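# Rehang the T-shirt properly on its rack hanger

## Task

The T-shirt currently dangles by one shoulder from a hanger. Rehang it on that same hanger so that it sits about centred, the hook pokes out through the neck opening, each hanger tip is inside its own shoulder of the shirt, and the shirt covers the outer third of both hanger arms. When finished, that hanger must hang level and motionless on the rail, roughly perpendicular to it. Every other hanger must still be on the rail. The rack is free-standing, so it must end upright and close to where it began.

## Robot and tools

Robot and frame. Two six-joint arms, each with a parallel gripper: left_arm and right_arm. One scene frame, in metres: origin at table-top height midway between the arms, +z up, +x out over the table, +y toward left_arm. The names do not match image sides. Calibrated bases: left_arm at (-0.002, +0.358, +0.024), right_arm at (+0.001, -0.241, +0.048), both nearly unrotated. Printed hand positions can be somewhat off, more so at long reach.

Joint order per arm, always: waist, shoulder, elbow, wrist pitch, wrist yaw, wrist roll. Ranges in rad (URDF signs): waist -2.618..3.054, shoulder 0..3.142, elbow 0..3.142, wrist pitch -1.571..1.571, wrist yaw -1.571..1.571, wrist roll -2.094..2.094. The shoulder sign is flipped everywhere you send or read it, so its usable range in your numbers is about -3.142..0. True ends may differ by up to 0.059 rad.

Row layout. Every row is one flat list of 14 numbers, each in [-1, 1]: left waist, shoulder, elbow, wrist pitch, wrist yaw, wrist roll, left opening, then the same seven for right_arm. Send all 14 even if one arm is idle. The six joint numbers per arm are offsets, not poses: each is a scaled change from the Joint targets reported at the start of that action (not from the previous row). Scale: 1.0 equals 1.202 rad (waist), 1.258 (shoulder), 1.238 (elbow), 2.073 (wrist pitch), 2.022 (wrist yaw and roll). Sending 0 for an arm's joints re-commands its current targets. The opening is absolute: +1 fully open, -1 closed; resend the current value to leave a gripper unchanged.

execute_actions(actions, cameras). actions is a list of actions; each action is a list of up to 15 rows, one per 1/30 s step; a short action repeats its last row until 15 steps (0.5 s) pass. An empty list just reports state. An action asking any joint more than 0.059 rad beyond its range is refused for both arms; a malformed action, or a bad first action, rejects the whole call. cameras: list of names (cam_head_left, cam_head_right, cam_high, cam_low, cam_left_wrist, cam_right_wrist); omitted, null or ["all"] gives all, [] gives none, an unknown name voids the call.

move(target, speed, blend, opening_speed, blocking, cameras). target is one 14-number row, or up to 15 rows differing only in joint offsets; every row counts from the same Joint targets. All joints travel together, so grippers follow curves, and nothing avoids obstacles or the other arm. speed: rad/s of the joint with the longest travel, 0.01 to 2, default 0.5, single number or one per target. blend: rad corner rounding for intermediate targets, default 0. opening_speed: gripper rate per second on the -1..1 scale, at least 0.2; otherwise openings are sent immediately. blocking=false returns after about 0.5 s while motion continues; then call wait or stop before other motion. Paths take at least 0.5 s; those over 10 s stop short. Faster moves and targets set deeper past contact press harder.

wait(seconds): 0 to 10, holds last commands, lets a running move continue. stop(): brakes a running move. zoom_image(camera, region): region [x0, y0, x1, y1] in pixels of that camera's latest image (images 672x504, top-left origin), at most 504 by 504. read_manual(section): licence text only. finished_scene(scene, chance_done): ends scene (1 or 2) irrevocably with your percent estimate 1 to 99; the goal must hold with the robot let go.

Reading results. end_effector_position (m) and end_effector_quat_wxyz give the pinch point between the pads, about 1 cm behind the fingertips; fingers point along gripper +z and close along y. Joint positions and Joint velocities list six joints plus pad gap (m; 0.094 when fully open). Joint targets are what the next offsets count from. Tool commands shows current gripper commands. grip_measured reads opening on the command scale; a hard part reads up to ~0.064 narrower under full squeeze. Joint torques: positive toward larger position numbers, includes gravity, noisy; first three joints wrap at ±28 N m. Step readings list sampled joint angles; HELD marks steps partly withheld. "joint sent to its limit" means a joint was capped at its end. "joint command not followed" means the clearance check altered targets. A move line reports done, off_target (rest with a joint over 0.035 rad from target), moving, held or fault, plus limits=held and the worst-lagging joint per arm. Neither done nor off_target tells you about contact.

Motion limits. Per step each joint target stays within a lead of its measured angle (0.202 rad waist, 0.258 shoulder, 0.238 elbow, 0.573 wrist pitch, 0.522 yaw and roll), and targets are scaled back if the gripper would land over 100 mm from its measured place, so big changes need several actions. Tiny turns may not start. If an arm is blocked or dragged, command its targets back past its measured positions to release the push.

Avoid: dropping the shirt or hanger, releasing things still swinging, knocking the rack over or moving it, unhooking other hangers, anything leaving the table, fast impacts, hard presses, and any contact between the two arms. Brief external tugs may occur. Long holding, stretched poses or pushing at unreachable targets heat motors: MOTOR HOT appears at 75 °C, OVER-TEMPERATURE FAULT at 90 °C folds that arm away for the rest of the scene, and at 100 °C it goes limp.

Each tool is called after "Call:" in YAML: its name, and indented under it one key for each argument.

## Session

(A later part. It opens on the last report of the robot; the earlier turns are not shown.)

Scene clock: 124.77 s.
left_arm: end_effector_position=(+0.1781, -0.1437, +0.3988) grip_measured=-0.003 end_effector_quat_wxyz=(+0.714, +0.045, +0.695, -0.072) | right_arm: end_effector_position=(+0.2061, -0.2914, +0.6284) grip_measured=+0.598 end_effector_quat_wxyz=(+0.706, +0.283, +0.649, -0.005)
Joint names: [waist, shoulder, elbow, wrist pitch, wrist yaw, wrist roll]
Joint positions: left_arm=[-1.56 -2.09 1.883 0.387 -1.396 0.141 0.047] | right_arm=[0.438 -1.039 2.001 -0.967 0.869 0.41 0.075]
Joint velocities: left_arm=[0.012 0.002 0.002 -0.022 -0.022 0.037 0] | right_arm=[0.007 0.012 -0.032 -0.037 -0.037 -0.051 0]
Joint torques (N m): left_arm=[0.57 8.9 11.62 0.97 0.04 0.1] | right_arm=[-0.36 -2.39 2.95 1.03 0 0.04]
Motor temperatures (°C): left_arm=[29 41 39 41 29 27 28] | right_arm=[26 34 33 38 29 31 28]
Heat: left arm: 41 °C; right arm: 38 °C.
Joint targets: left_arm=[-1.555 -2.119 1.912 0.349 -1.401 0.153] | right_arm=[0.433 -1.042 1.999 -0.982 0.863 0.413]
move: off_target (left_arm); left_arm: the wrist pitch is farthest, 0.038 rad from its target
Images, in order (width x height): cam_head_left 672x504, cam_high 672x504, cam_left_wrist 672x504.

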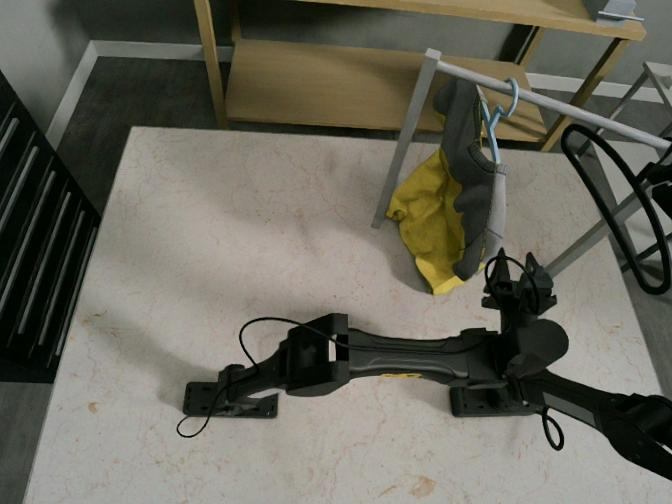

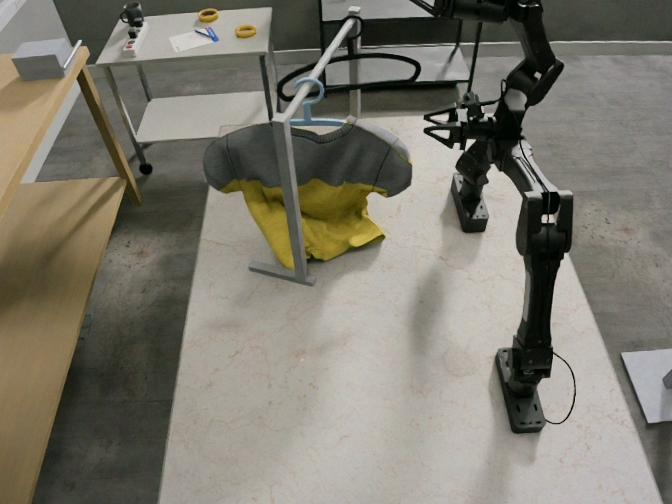

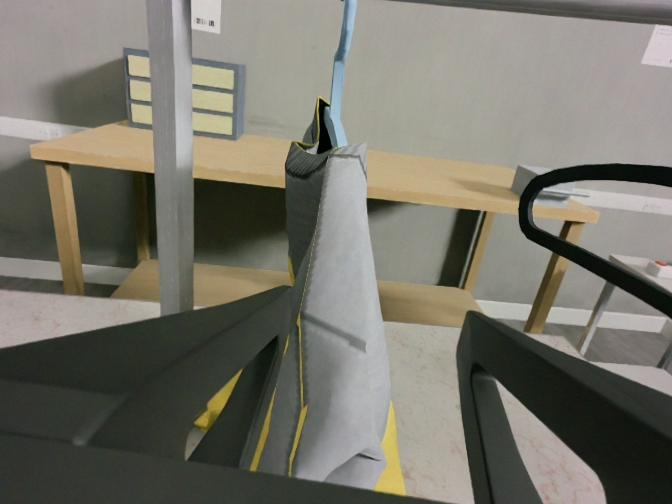

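Call:
move:
  target: [0.154,-0.115,0.162,-0.028,0.05,-0.005,0.3,0,0,0,0,0,0,0.6]
  speed: 0.2
  cameras: ["cam_left_wrist","cam_high","cam_head_left"]

Scene clock: 126.63 s.
left_arm: end_effector_position=(+0.2767, -0.1421, +0.3970) grip_measured=+0.297 end_effector_quat_wxyz=(+0.723, +0.004, +0.691, -0.032) | right_arm: end_effector_position=(+0.2061, -0.2914, +0.6284) grip_measured=+0.598 end_effector_quat_wxyz=(+0.706, +0.283, +0.649, -0.005)
Joint names: [waist, shoulder, elbow, wrist pitch, wrist yaw, wrist roll]
Joint positions: left_arm=[-1.367 -2.227 2.081 0.332 -1.318 0.141 0.061] | right_arm=[0.438 -1.039 2.001 -0.967 0.869 0.41 0.075]
Joint velocities: left_arm=[-0.012 -0.017 -0.002 0.037 -0.051 -0.007 0.001] | right_arm=[0.007 0.002 -0.007 -0.022 -0.037 -0.066 0]
Joint torques (N m): left_arm=[-0.18 9.7 11.93 0.98 0.29 0] | right_arm=[-0.38 -2.37 2.97 1.03 0 0.03]
Motor temperatures (°C): left_arm=[29 41 40 40 29 26 28] | right_arm=[26 34 33 38 29 31 28]
Heat: left arm: 41 °C; right arm: 38 °C.
Joint targets: left_arm=[-1.370 -2.264 2.113 0.291 -1.300 0.143] | right_arm=[0.433 -1.042 1.999 -0.982 0.863 0.413]
move: off_target (left_arm); left_arm: the wrist pitch is farthest, 0.041 rad from its target
Images, in order (width x height): cam_head_left 672x504, cam_high 672x504, cam_left_wrist 672x504.

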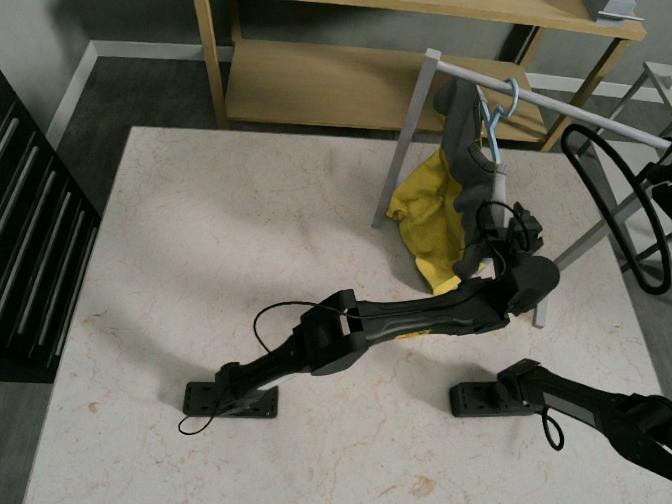

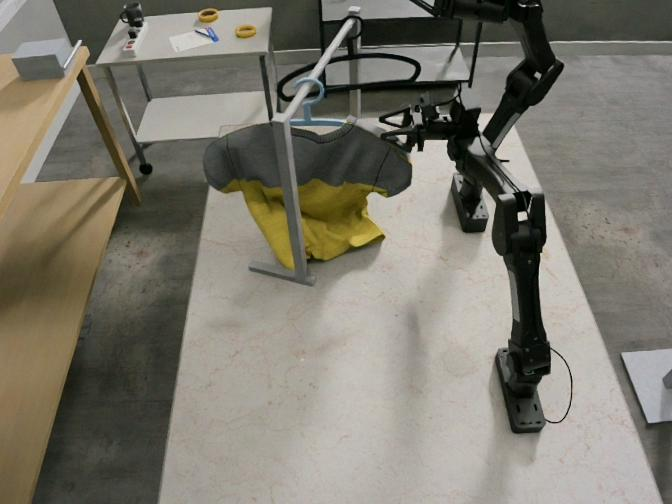

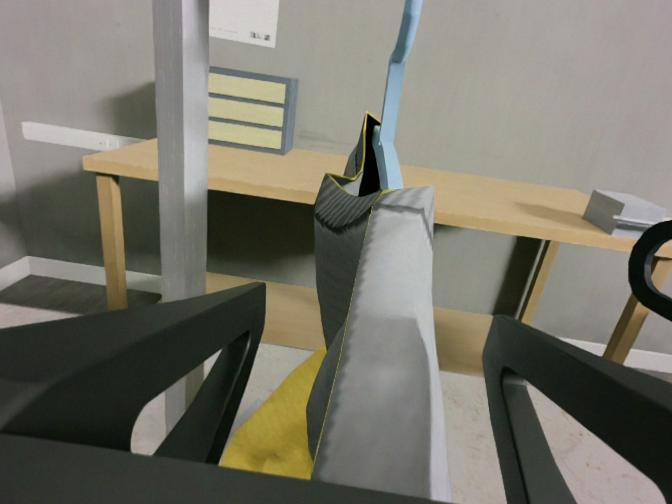

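Call:
move:
  target: [0,-0.03,0,0,0,0,0.3,0,0,0,0,0,0,0.6]
  speed: 0.2
  cameras: []

Call:
move:
  target: [0,0,0,0,0,0,-0.2,0,0,0,0,0,0,0.6]
  opening_speed: 0.4
  cameras: ["cam_left_wrist"]

Scene clock: 127.83 s.
left_arm: end_effector_position=(+0.2786, -0.1518, +0.3771) grip_measured=+0.297 end_effector_quat_wxyz=(+0.720, +0.018, +0.694, -0.019) | right_arm: end_effector_position=(+0.2061, -0.2914, +0.6284) grip_measured=+0.598 end_effector_quat_wxyz=(+0.706, +0.283, +0.649, -0.005)
Joint names: [waist, shoulder, elbow, wrist pitch, wrist yaw, wrist roll]
Joint positions: left_arm=[-1.367 -2.268 2.086 0.329 -1.316 0.141 0.061] | right_arm=[0.438 -1.039 2.001 -0.967 0.869 0.41 0.075]
Joint velocities: left_arm=[-0.007 -0.002 0.007 -0.037 0.037 -0.051 -0.001] | right_arm=[-0.002 -0.012 0.002 -0.051 -0.007 -0.037 -0.002]
Joint torques (N m): left_arm=[-0.2 10.26 11.47 1.01 0.22 0] | right_arm=[-0.39 -2.37 2.96 1.03 0 0.03]
Motor temperatures (°C): left_arm=[29 41 40 40 29 26 28] | right_arm=[26 34 33 38 29 31 28]
Heat: left arm: 41 °C; right arm: 38 °C.
Joint targets: left_arm=[-1.370 -2.302 2.113 0.291 -1.300 0.143] | right_arm=[0.433 -1.042 1.999 -0.982 0.863 0.413]
move: off_target (left_arm); left_arm: the wrist pitch is farthest, 0.038 rad from its target
No camera images: "cameras" was empty.

Scene clock: 129.30 s.
left_arm: end_effector_position=(+0.2786, -0.1518, +0.3771) grip_measured=-0.197 end_effector_quat_wxyz=(+0.720, +0.018, +0.694, -0.019) | right_arm: end_effector_position=(+0.2061, -0.2914, +0.6284) grip_measured=+0.598 end_effector_quat_wxyz=(+0.706, +0.283, +0.649, -0.005)
Joint names: [waist, shoulder, elbow, wrist pitch, wrist yaw, wrist roll]
Joint positions: left_arm=[-1.367 -2.268 2.086 0.329 -1.316 0.141 0.038] | right_arm=[0.438 -1.039 2.001 -0.967 0.869 0.41 0.075]
Joint velocities: left_arm=[-0.012 -0.002 -0.007 0.007 -0.037 0.007 -0.001] | right_arm=[0.007 0.017 0.007 0.051 -0.081 0.007 0]
Joint torques (N m): left_arm=[-0.32 10.15 11.47 0.99 0.18 0.01] | right_arm=[-0.39 -2.37 2.95 1.03 0 0.04]
Motor temperatures (°C): left_arm=[29 41 40 40 29 26 28] | right_arm=[26 34 33 38 29 31 28]
Heat: left arm: 41 °C; right arm: 38 °C.
Joint targets: left_arm=[-1.370 -2.302 2.113 0.291 -1.300 0.143] | right_arm=[0.433 -1.042 1.999 -0.982 0.863 0.413]
move: off_target (left_arm); left_arm: the wrist pitch is farthest, 0.038 rad from its target
Images, in order (width x height): cam_left_wrist 672x504.

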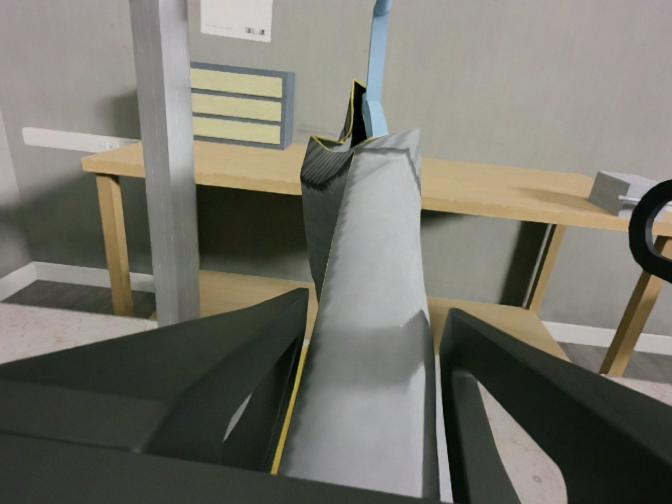

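Call:
move:
  target: [0.095,0.29,-0.46,0.085,0.14,-0.011,-0.2,0,0,0,0,0,0,0.6]
  speed: 0.25
  cameras: ["cam_left_wrist","cam_high","cam_head_right"]

Scene clock: 132.30 s.
left_arm: end_effector_position=(+0.3060, -0.1039, +0.3529) grip_measured=-0.197 end_effector_quat_wxyz=(+0.712, +0.115, +0.691, -0.048) | right_arm: end_effector_position=(+0.2061, -0.2914, +0.6284) grip_measured=+0.598 end_effector_quat_wxyz=(+0.706, +0.283, +0.649, -0.005)
Joint names: [waist, shoulder, elbow, wrist pitch, wrist yaw, wrist roll]
Joint positions: left_arm=[-1.26 -1.968 1.57 0.438 -1.031 0.131 0.038] | right_arm=[0.438 -1.039 2.001 -0.967 0.869 0.41 0.075]
Joint velocities: left_arm=[-0.012 0.012 -0.007 -0.022 -0.007 -0.022 0] | right_arm=[0.002 0.022 0.002 0.007 -0.007 -0.037 0]
Joint torques (N m): left_arm=[0.47 13.33 6.74 1.87 0.11 -0.03] | right_arm=[-0.36 -2.37 2.95 1.03 -0.01 0.04]
Motor temperatures (°C): left_arm=[29 41 40 40 29 26 28] | right_arm=[26 34 33 38 29 31 28]
Heat: left arm: 41 °C; right arm: 38 °C.
Joint targets: left_arm=[-1.256 -1.937 1.543 0.467 -1.017 0.121] | right_arm=[0.433 -1.042 1.999 -0.982 0.863 0.413]
move: done
Images, in order (width x height): cam_head_right 672x504, cam_high 672x504, cam_left_wrist 672x504.

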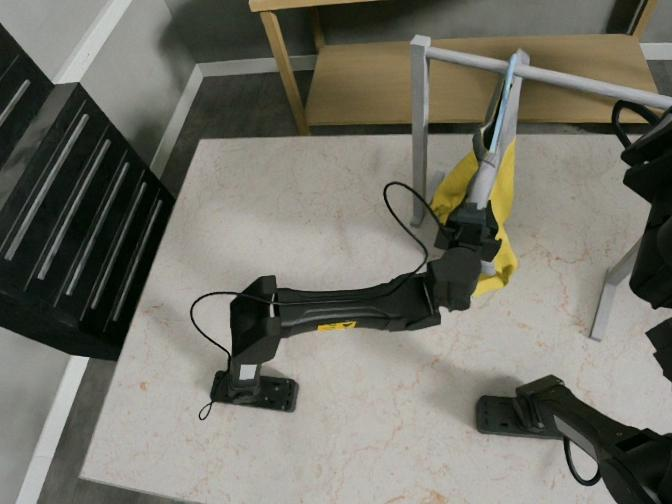

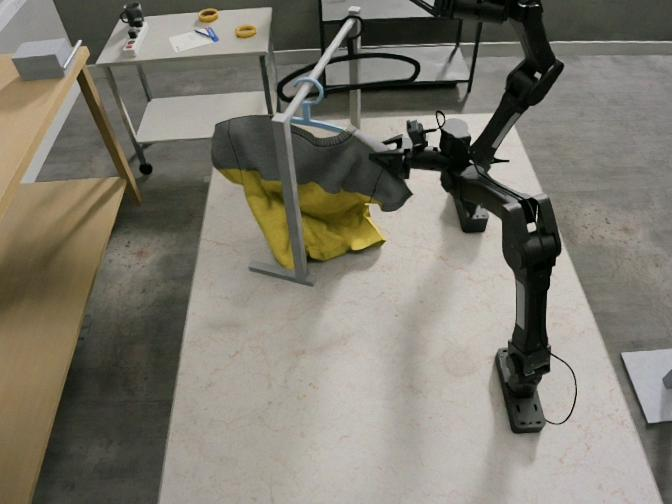

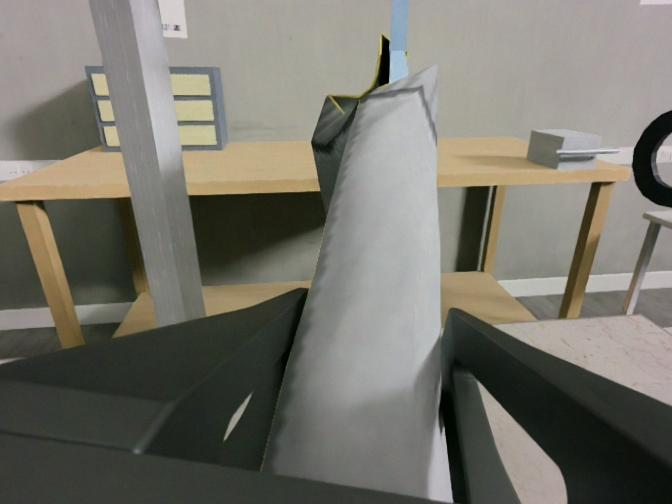

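Call:
move:
  target: [0,0,0,0,0,0,0.2,0,0,0,0,0,0,0.6]
  opening_speed: 0.5
  cameras: ["cam_left_wrist","cam_high","cam_head_right"]

Call:
zoom_image:
  camera: "cam_high"
  region: [210, 50, 460, 240]

Scene clock: 133.47 s.
left_arm: end_effector_position=(+0.3060, -0.1042, +0.3532) grip_measured=+0.197 end_effector_quat_wxyz=(+0.713, +0.115, +0.690, -0.049) | right_arm: end_effector_position=(+0.2061, -0.2914, +0.6284) grip_measured=+0.598 end_effector_quat_wxyz=(+0.706, +0.283, +0.649, -0.005)
Joint names: [waist, shoulder, elbow, wrist pitch, wrist yaw, wrist roll]
Joint positions: left_arm=[-1.26 -1.968 1.57 0.439 -1.03 0.131 0.056] | right_arm=[0.438 -1.039 2.001 -0.967 0.869 0.41 0.075]
Joint velocities: left_arm=[-0.007 -0.017 -0.007 -0.066 0.037 0.051 0] | right_arm=[0.002 0.012 -0.002 -0.022 -0.007 0.066 0.001]
Joint torques (N m): left_arm=[0.49 13.44 6.86 1.86 0.11 -0.04] | right_arm=[-0.36 -2.37 2.96 1.03 0 0.03]
Motor temperatures (°C): left_arm=[29 41 40 41 29 26 28] | right_arm=[26 34 33 38 29 31 28]
Heat: left arm: 41 °C; right arm: 38 °C.
Joint targets: left_arm=[-1.256 -1.937 1.543 0.467 -1.017 0.121] | right_arm=[0.433 -1.042 1.999 -0.982 0.863 0.413]
move: done
Images, in order (width x height): cam_head_right 672x504, cam_high 672x504, cam_left_wrist 672x504.

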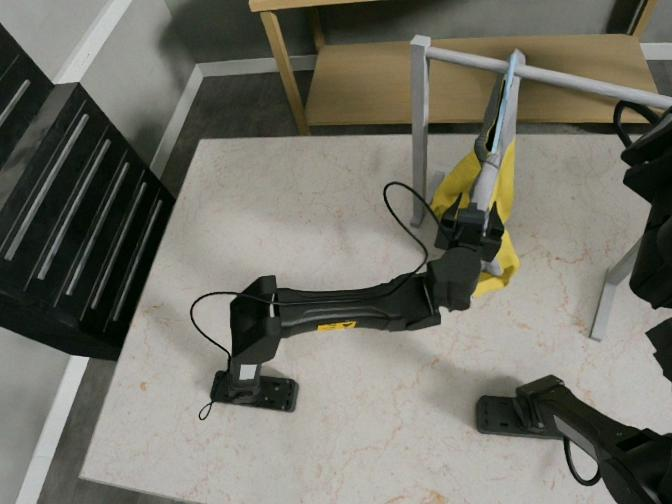

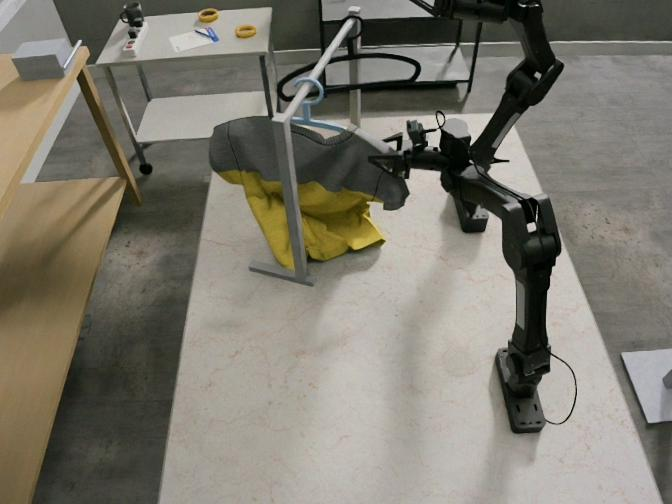

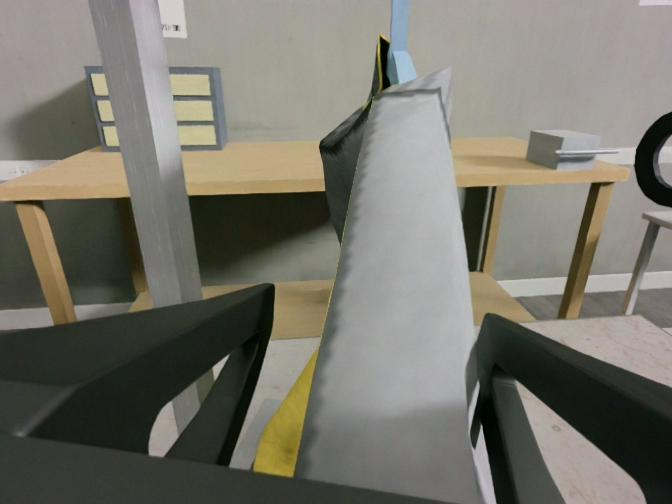

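Scaled by 2.016 from the camera's 672x504 image, which has a finer 960x720 frame.

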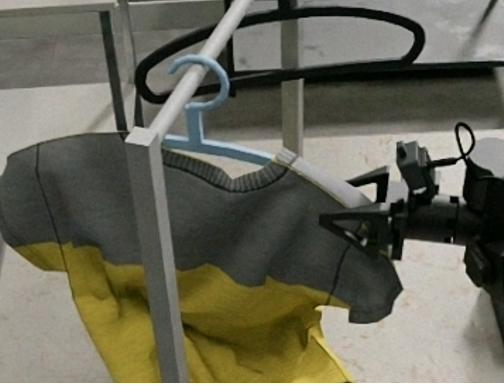

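Call:
move:
  target: [-0.282,0.236,-0.285,0.074,-0.11,0.01,0.35,0,0,0,0,0,0,0.6]
  speed: 0.25
  cameras: ["cam_left_wrist","cam_high","cam_head_right","cam_low"]

Call:
zoom_image:
  camera: "cam_high"
  region: [210, 50, 460, 240]

Call:
zoom_image:
  camera: "cam_low"
  region: [300, 60, 530, 290]

Scene clock: 135.80 s.
left_arm: end_effector_position=(+0.1557, -0.0660, +0.3729) grip_measured=+0.347 end_effector_quat_wxyz=(+0.712, +0.120, +0.679, -0.133) | right_arm: end_effector_position=(+0.2061, -0.2914, +0.6284) grip_measured=+0.598 end_effector_quat_wxyz=(+0.706, +0.283, +0.649, -0.005)
Joint names: [waist, shoulder, elbow, wrist pitch, wrist yaw, wrist roll]
Joint positions: left_arm=[-1.595 -1.664 1.217 0.594 -1.235 0.129 0.063] | right_arm=[0.438 -1.039 2.001 -0.967 0.869 0.41 0.075]
Joint velocities: left_arm=[-0.002 -0.007 0.002 -0.081 0.022 -0.022 -0.001] | right_arm=[0.017 0.002 -0.017 -0.037 0.037 -0.037 -0.001]
Joint torques (N m): left_arm=[0.1 9.69 6.68 1.65 -0.02 0.14] | right_arm=[-0.36 -2.37 2.95 1.03 0 0.03]
Motor temperatures (°C): left_arm=[29 41 39 41 29 26 28] | right_arm=[26 34 33 38 29 31 28]
Heat: left arm: 41 °C; right arm: 38 °C.
Joint targets: left_arm=[-1.595 -1.640 1.190 0.620 -1.239 0.141] | right_arm=[0.433 -1.042 1.999 -0.982 0.863 0.413]
move: done
Images, in order (width x height): cam_head_right 672x504, cam_high 672x504, cam_low 672x504, cam_left_wrist 672x504.

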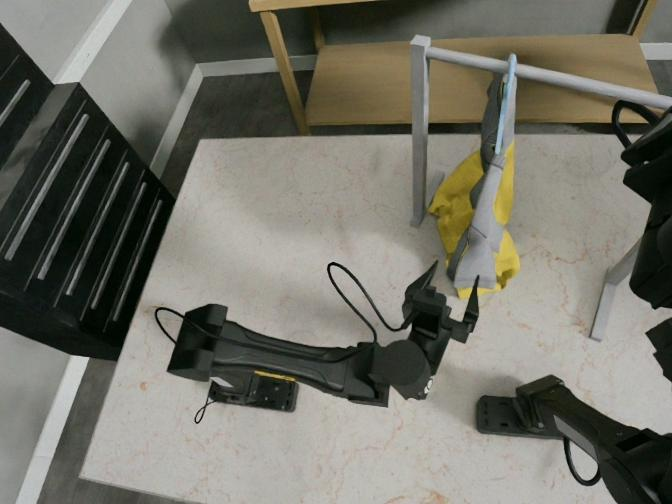

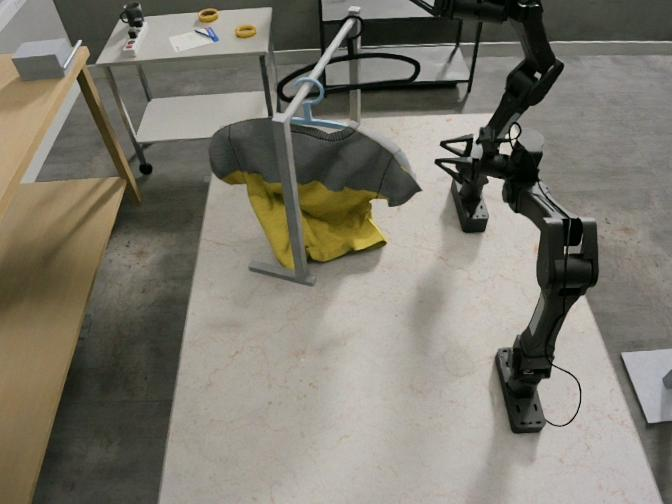

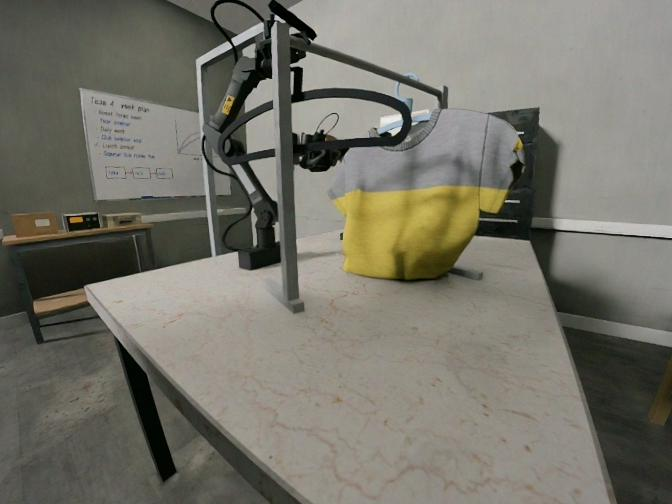

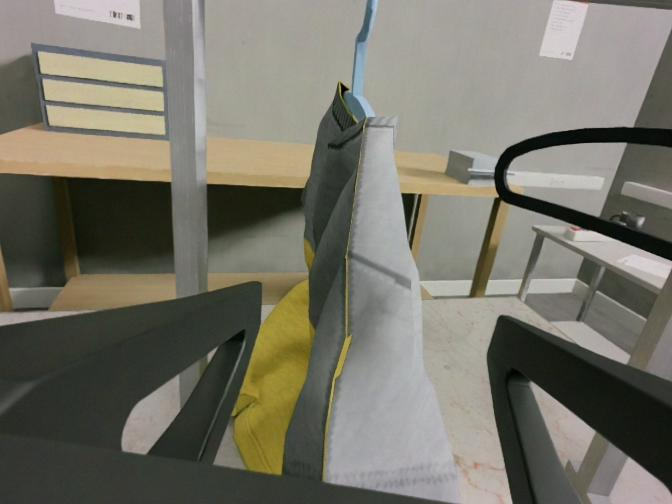

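Scaled by 2.016 from the camera's 672x504 image, which has a finer 960x720 frame.

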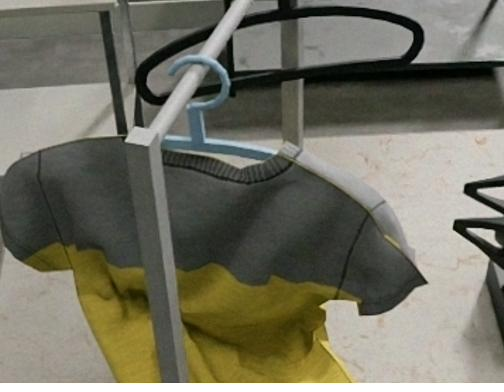

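Scaled by 2.191 from the camera's 672x504 image, which has a finer 960x720 frame.

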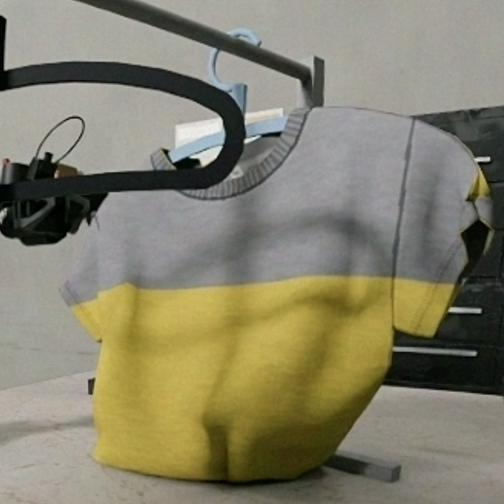

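Call:
wait:
  seconds: 2
  cameras: ["cam_high","cam_low"]

Call:
zoom_image:
  camera: "cam_high"
  region: [210, 50, 460, 240]

Scene clock: 138.50 s.
left_arm: end_effector_position=(+0.1557, -0.0659, +0.3731) grip_measured=+0.347 end_effector_quat_wxyz=(+0.712, +0.120, +0.679, -0.134) | right_arm: end_effector_position=(+0.2061, -0.2914, +0.6284) grip_measured=+0.598 end_effector_quat_wxyz=(+0.706, +0.283, +0.649, -0.005)
Joint names: [waist, shoulder, elbow, wrist pitch, wrist yaw, wrist roll]
Joint positions: left_arm=[-1.595 -1.664 1.217 0.596 -1.235 0.129 0.063] | right_arm=[0.438 -1.039 2.001 -0.967 0.869 0.41 0.075]
Joint velocities: left_arm=[-0.002 -0.007 -0.017 -0.051 -0.007 0.007 -0.001] | right_arm=[-0.002 -0.002 0.002 0.037 0.051 -0.154 -0.001]
Joint torques (N m): left_arm=[-0.03 9.68 6.52 1.7 0.02 0.08] | right_arm=[-0.38 -2.37 2.96 1.02 0 0.04]
Motor temperatures (°C): left_arm=[29 42 39 41 29 26 28] | right_arm=[26 34 33 38 29 31 28]
Heat: left arm: 42 °C; right arm: 38 °C.
Joint targets: left_arm=[-1.595 -1.640 1.190 0.620 -1.239 0.141] | right_arm=[0.433 -1.042 1.999 -0.982 0.863 0.413]
Tool commands: left_gripper/opening=+0.35 right_gripper/opening=+0.6
wait: 2.00 s; at rest from the start
Images, in order (width x height): cam_high 672x504, cam_low 672x504.

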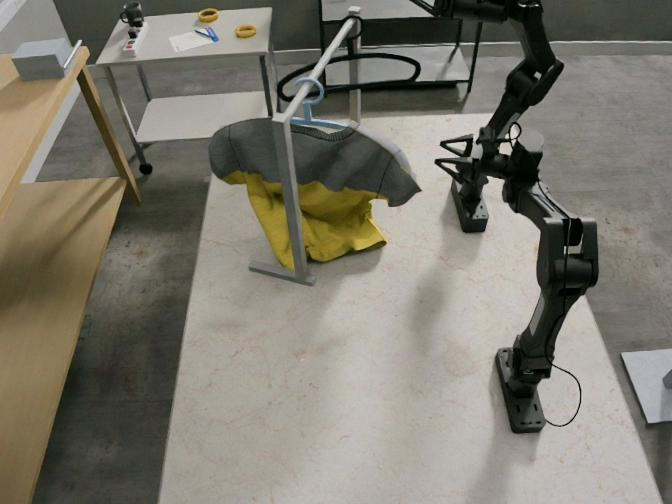

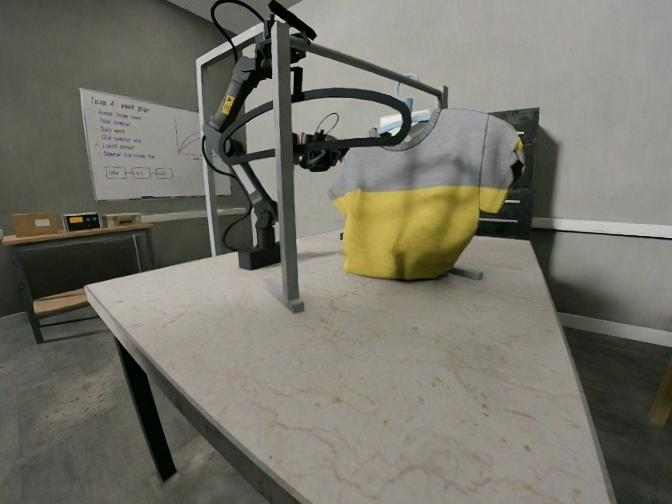

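Scaled by 2.016 from the camera's 672x504 image, which has a finer 960x720 frame.

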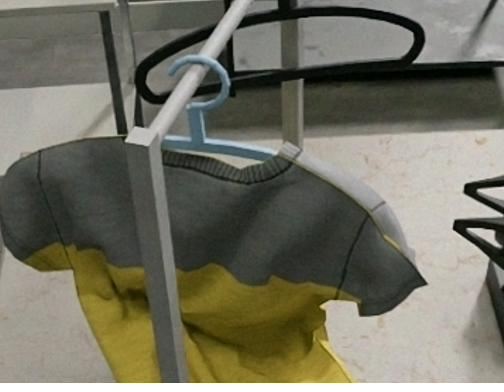

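Call:
finished_scene:
  scene: 1
  chance_done: 72

The scene is finished: the task was done.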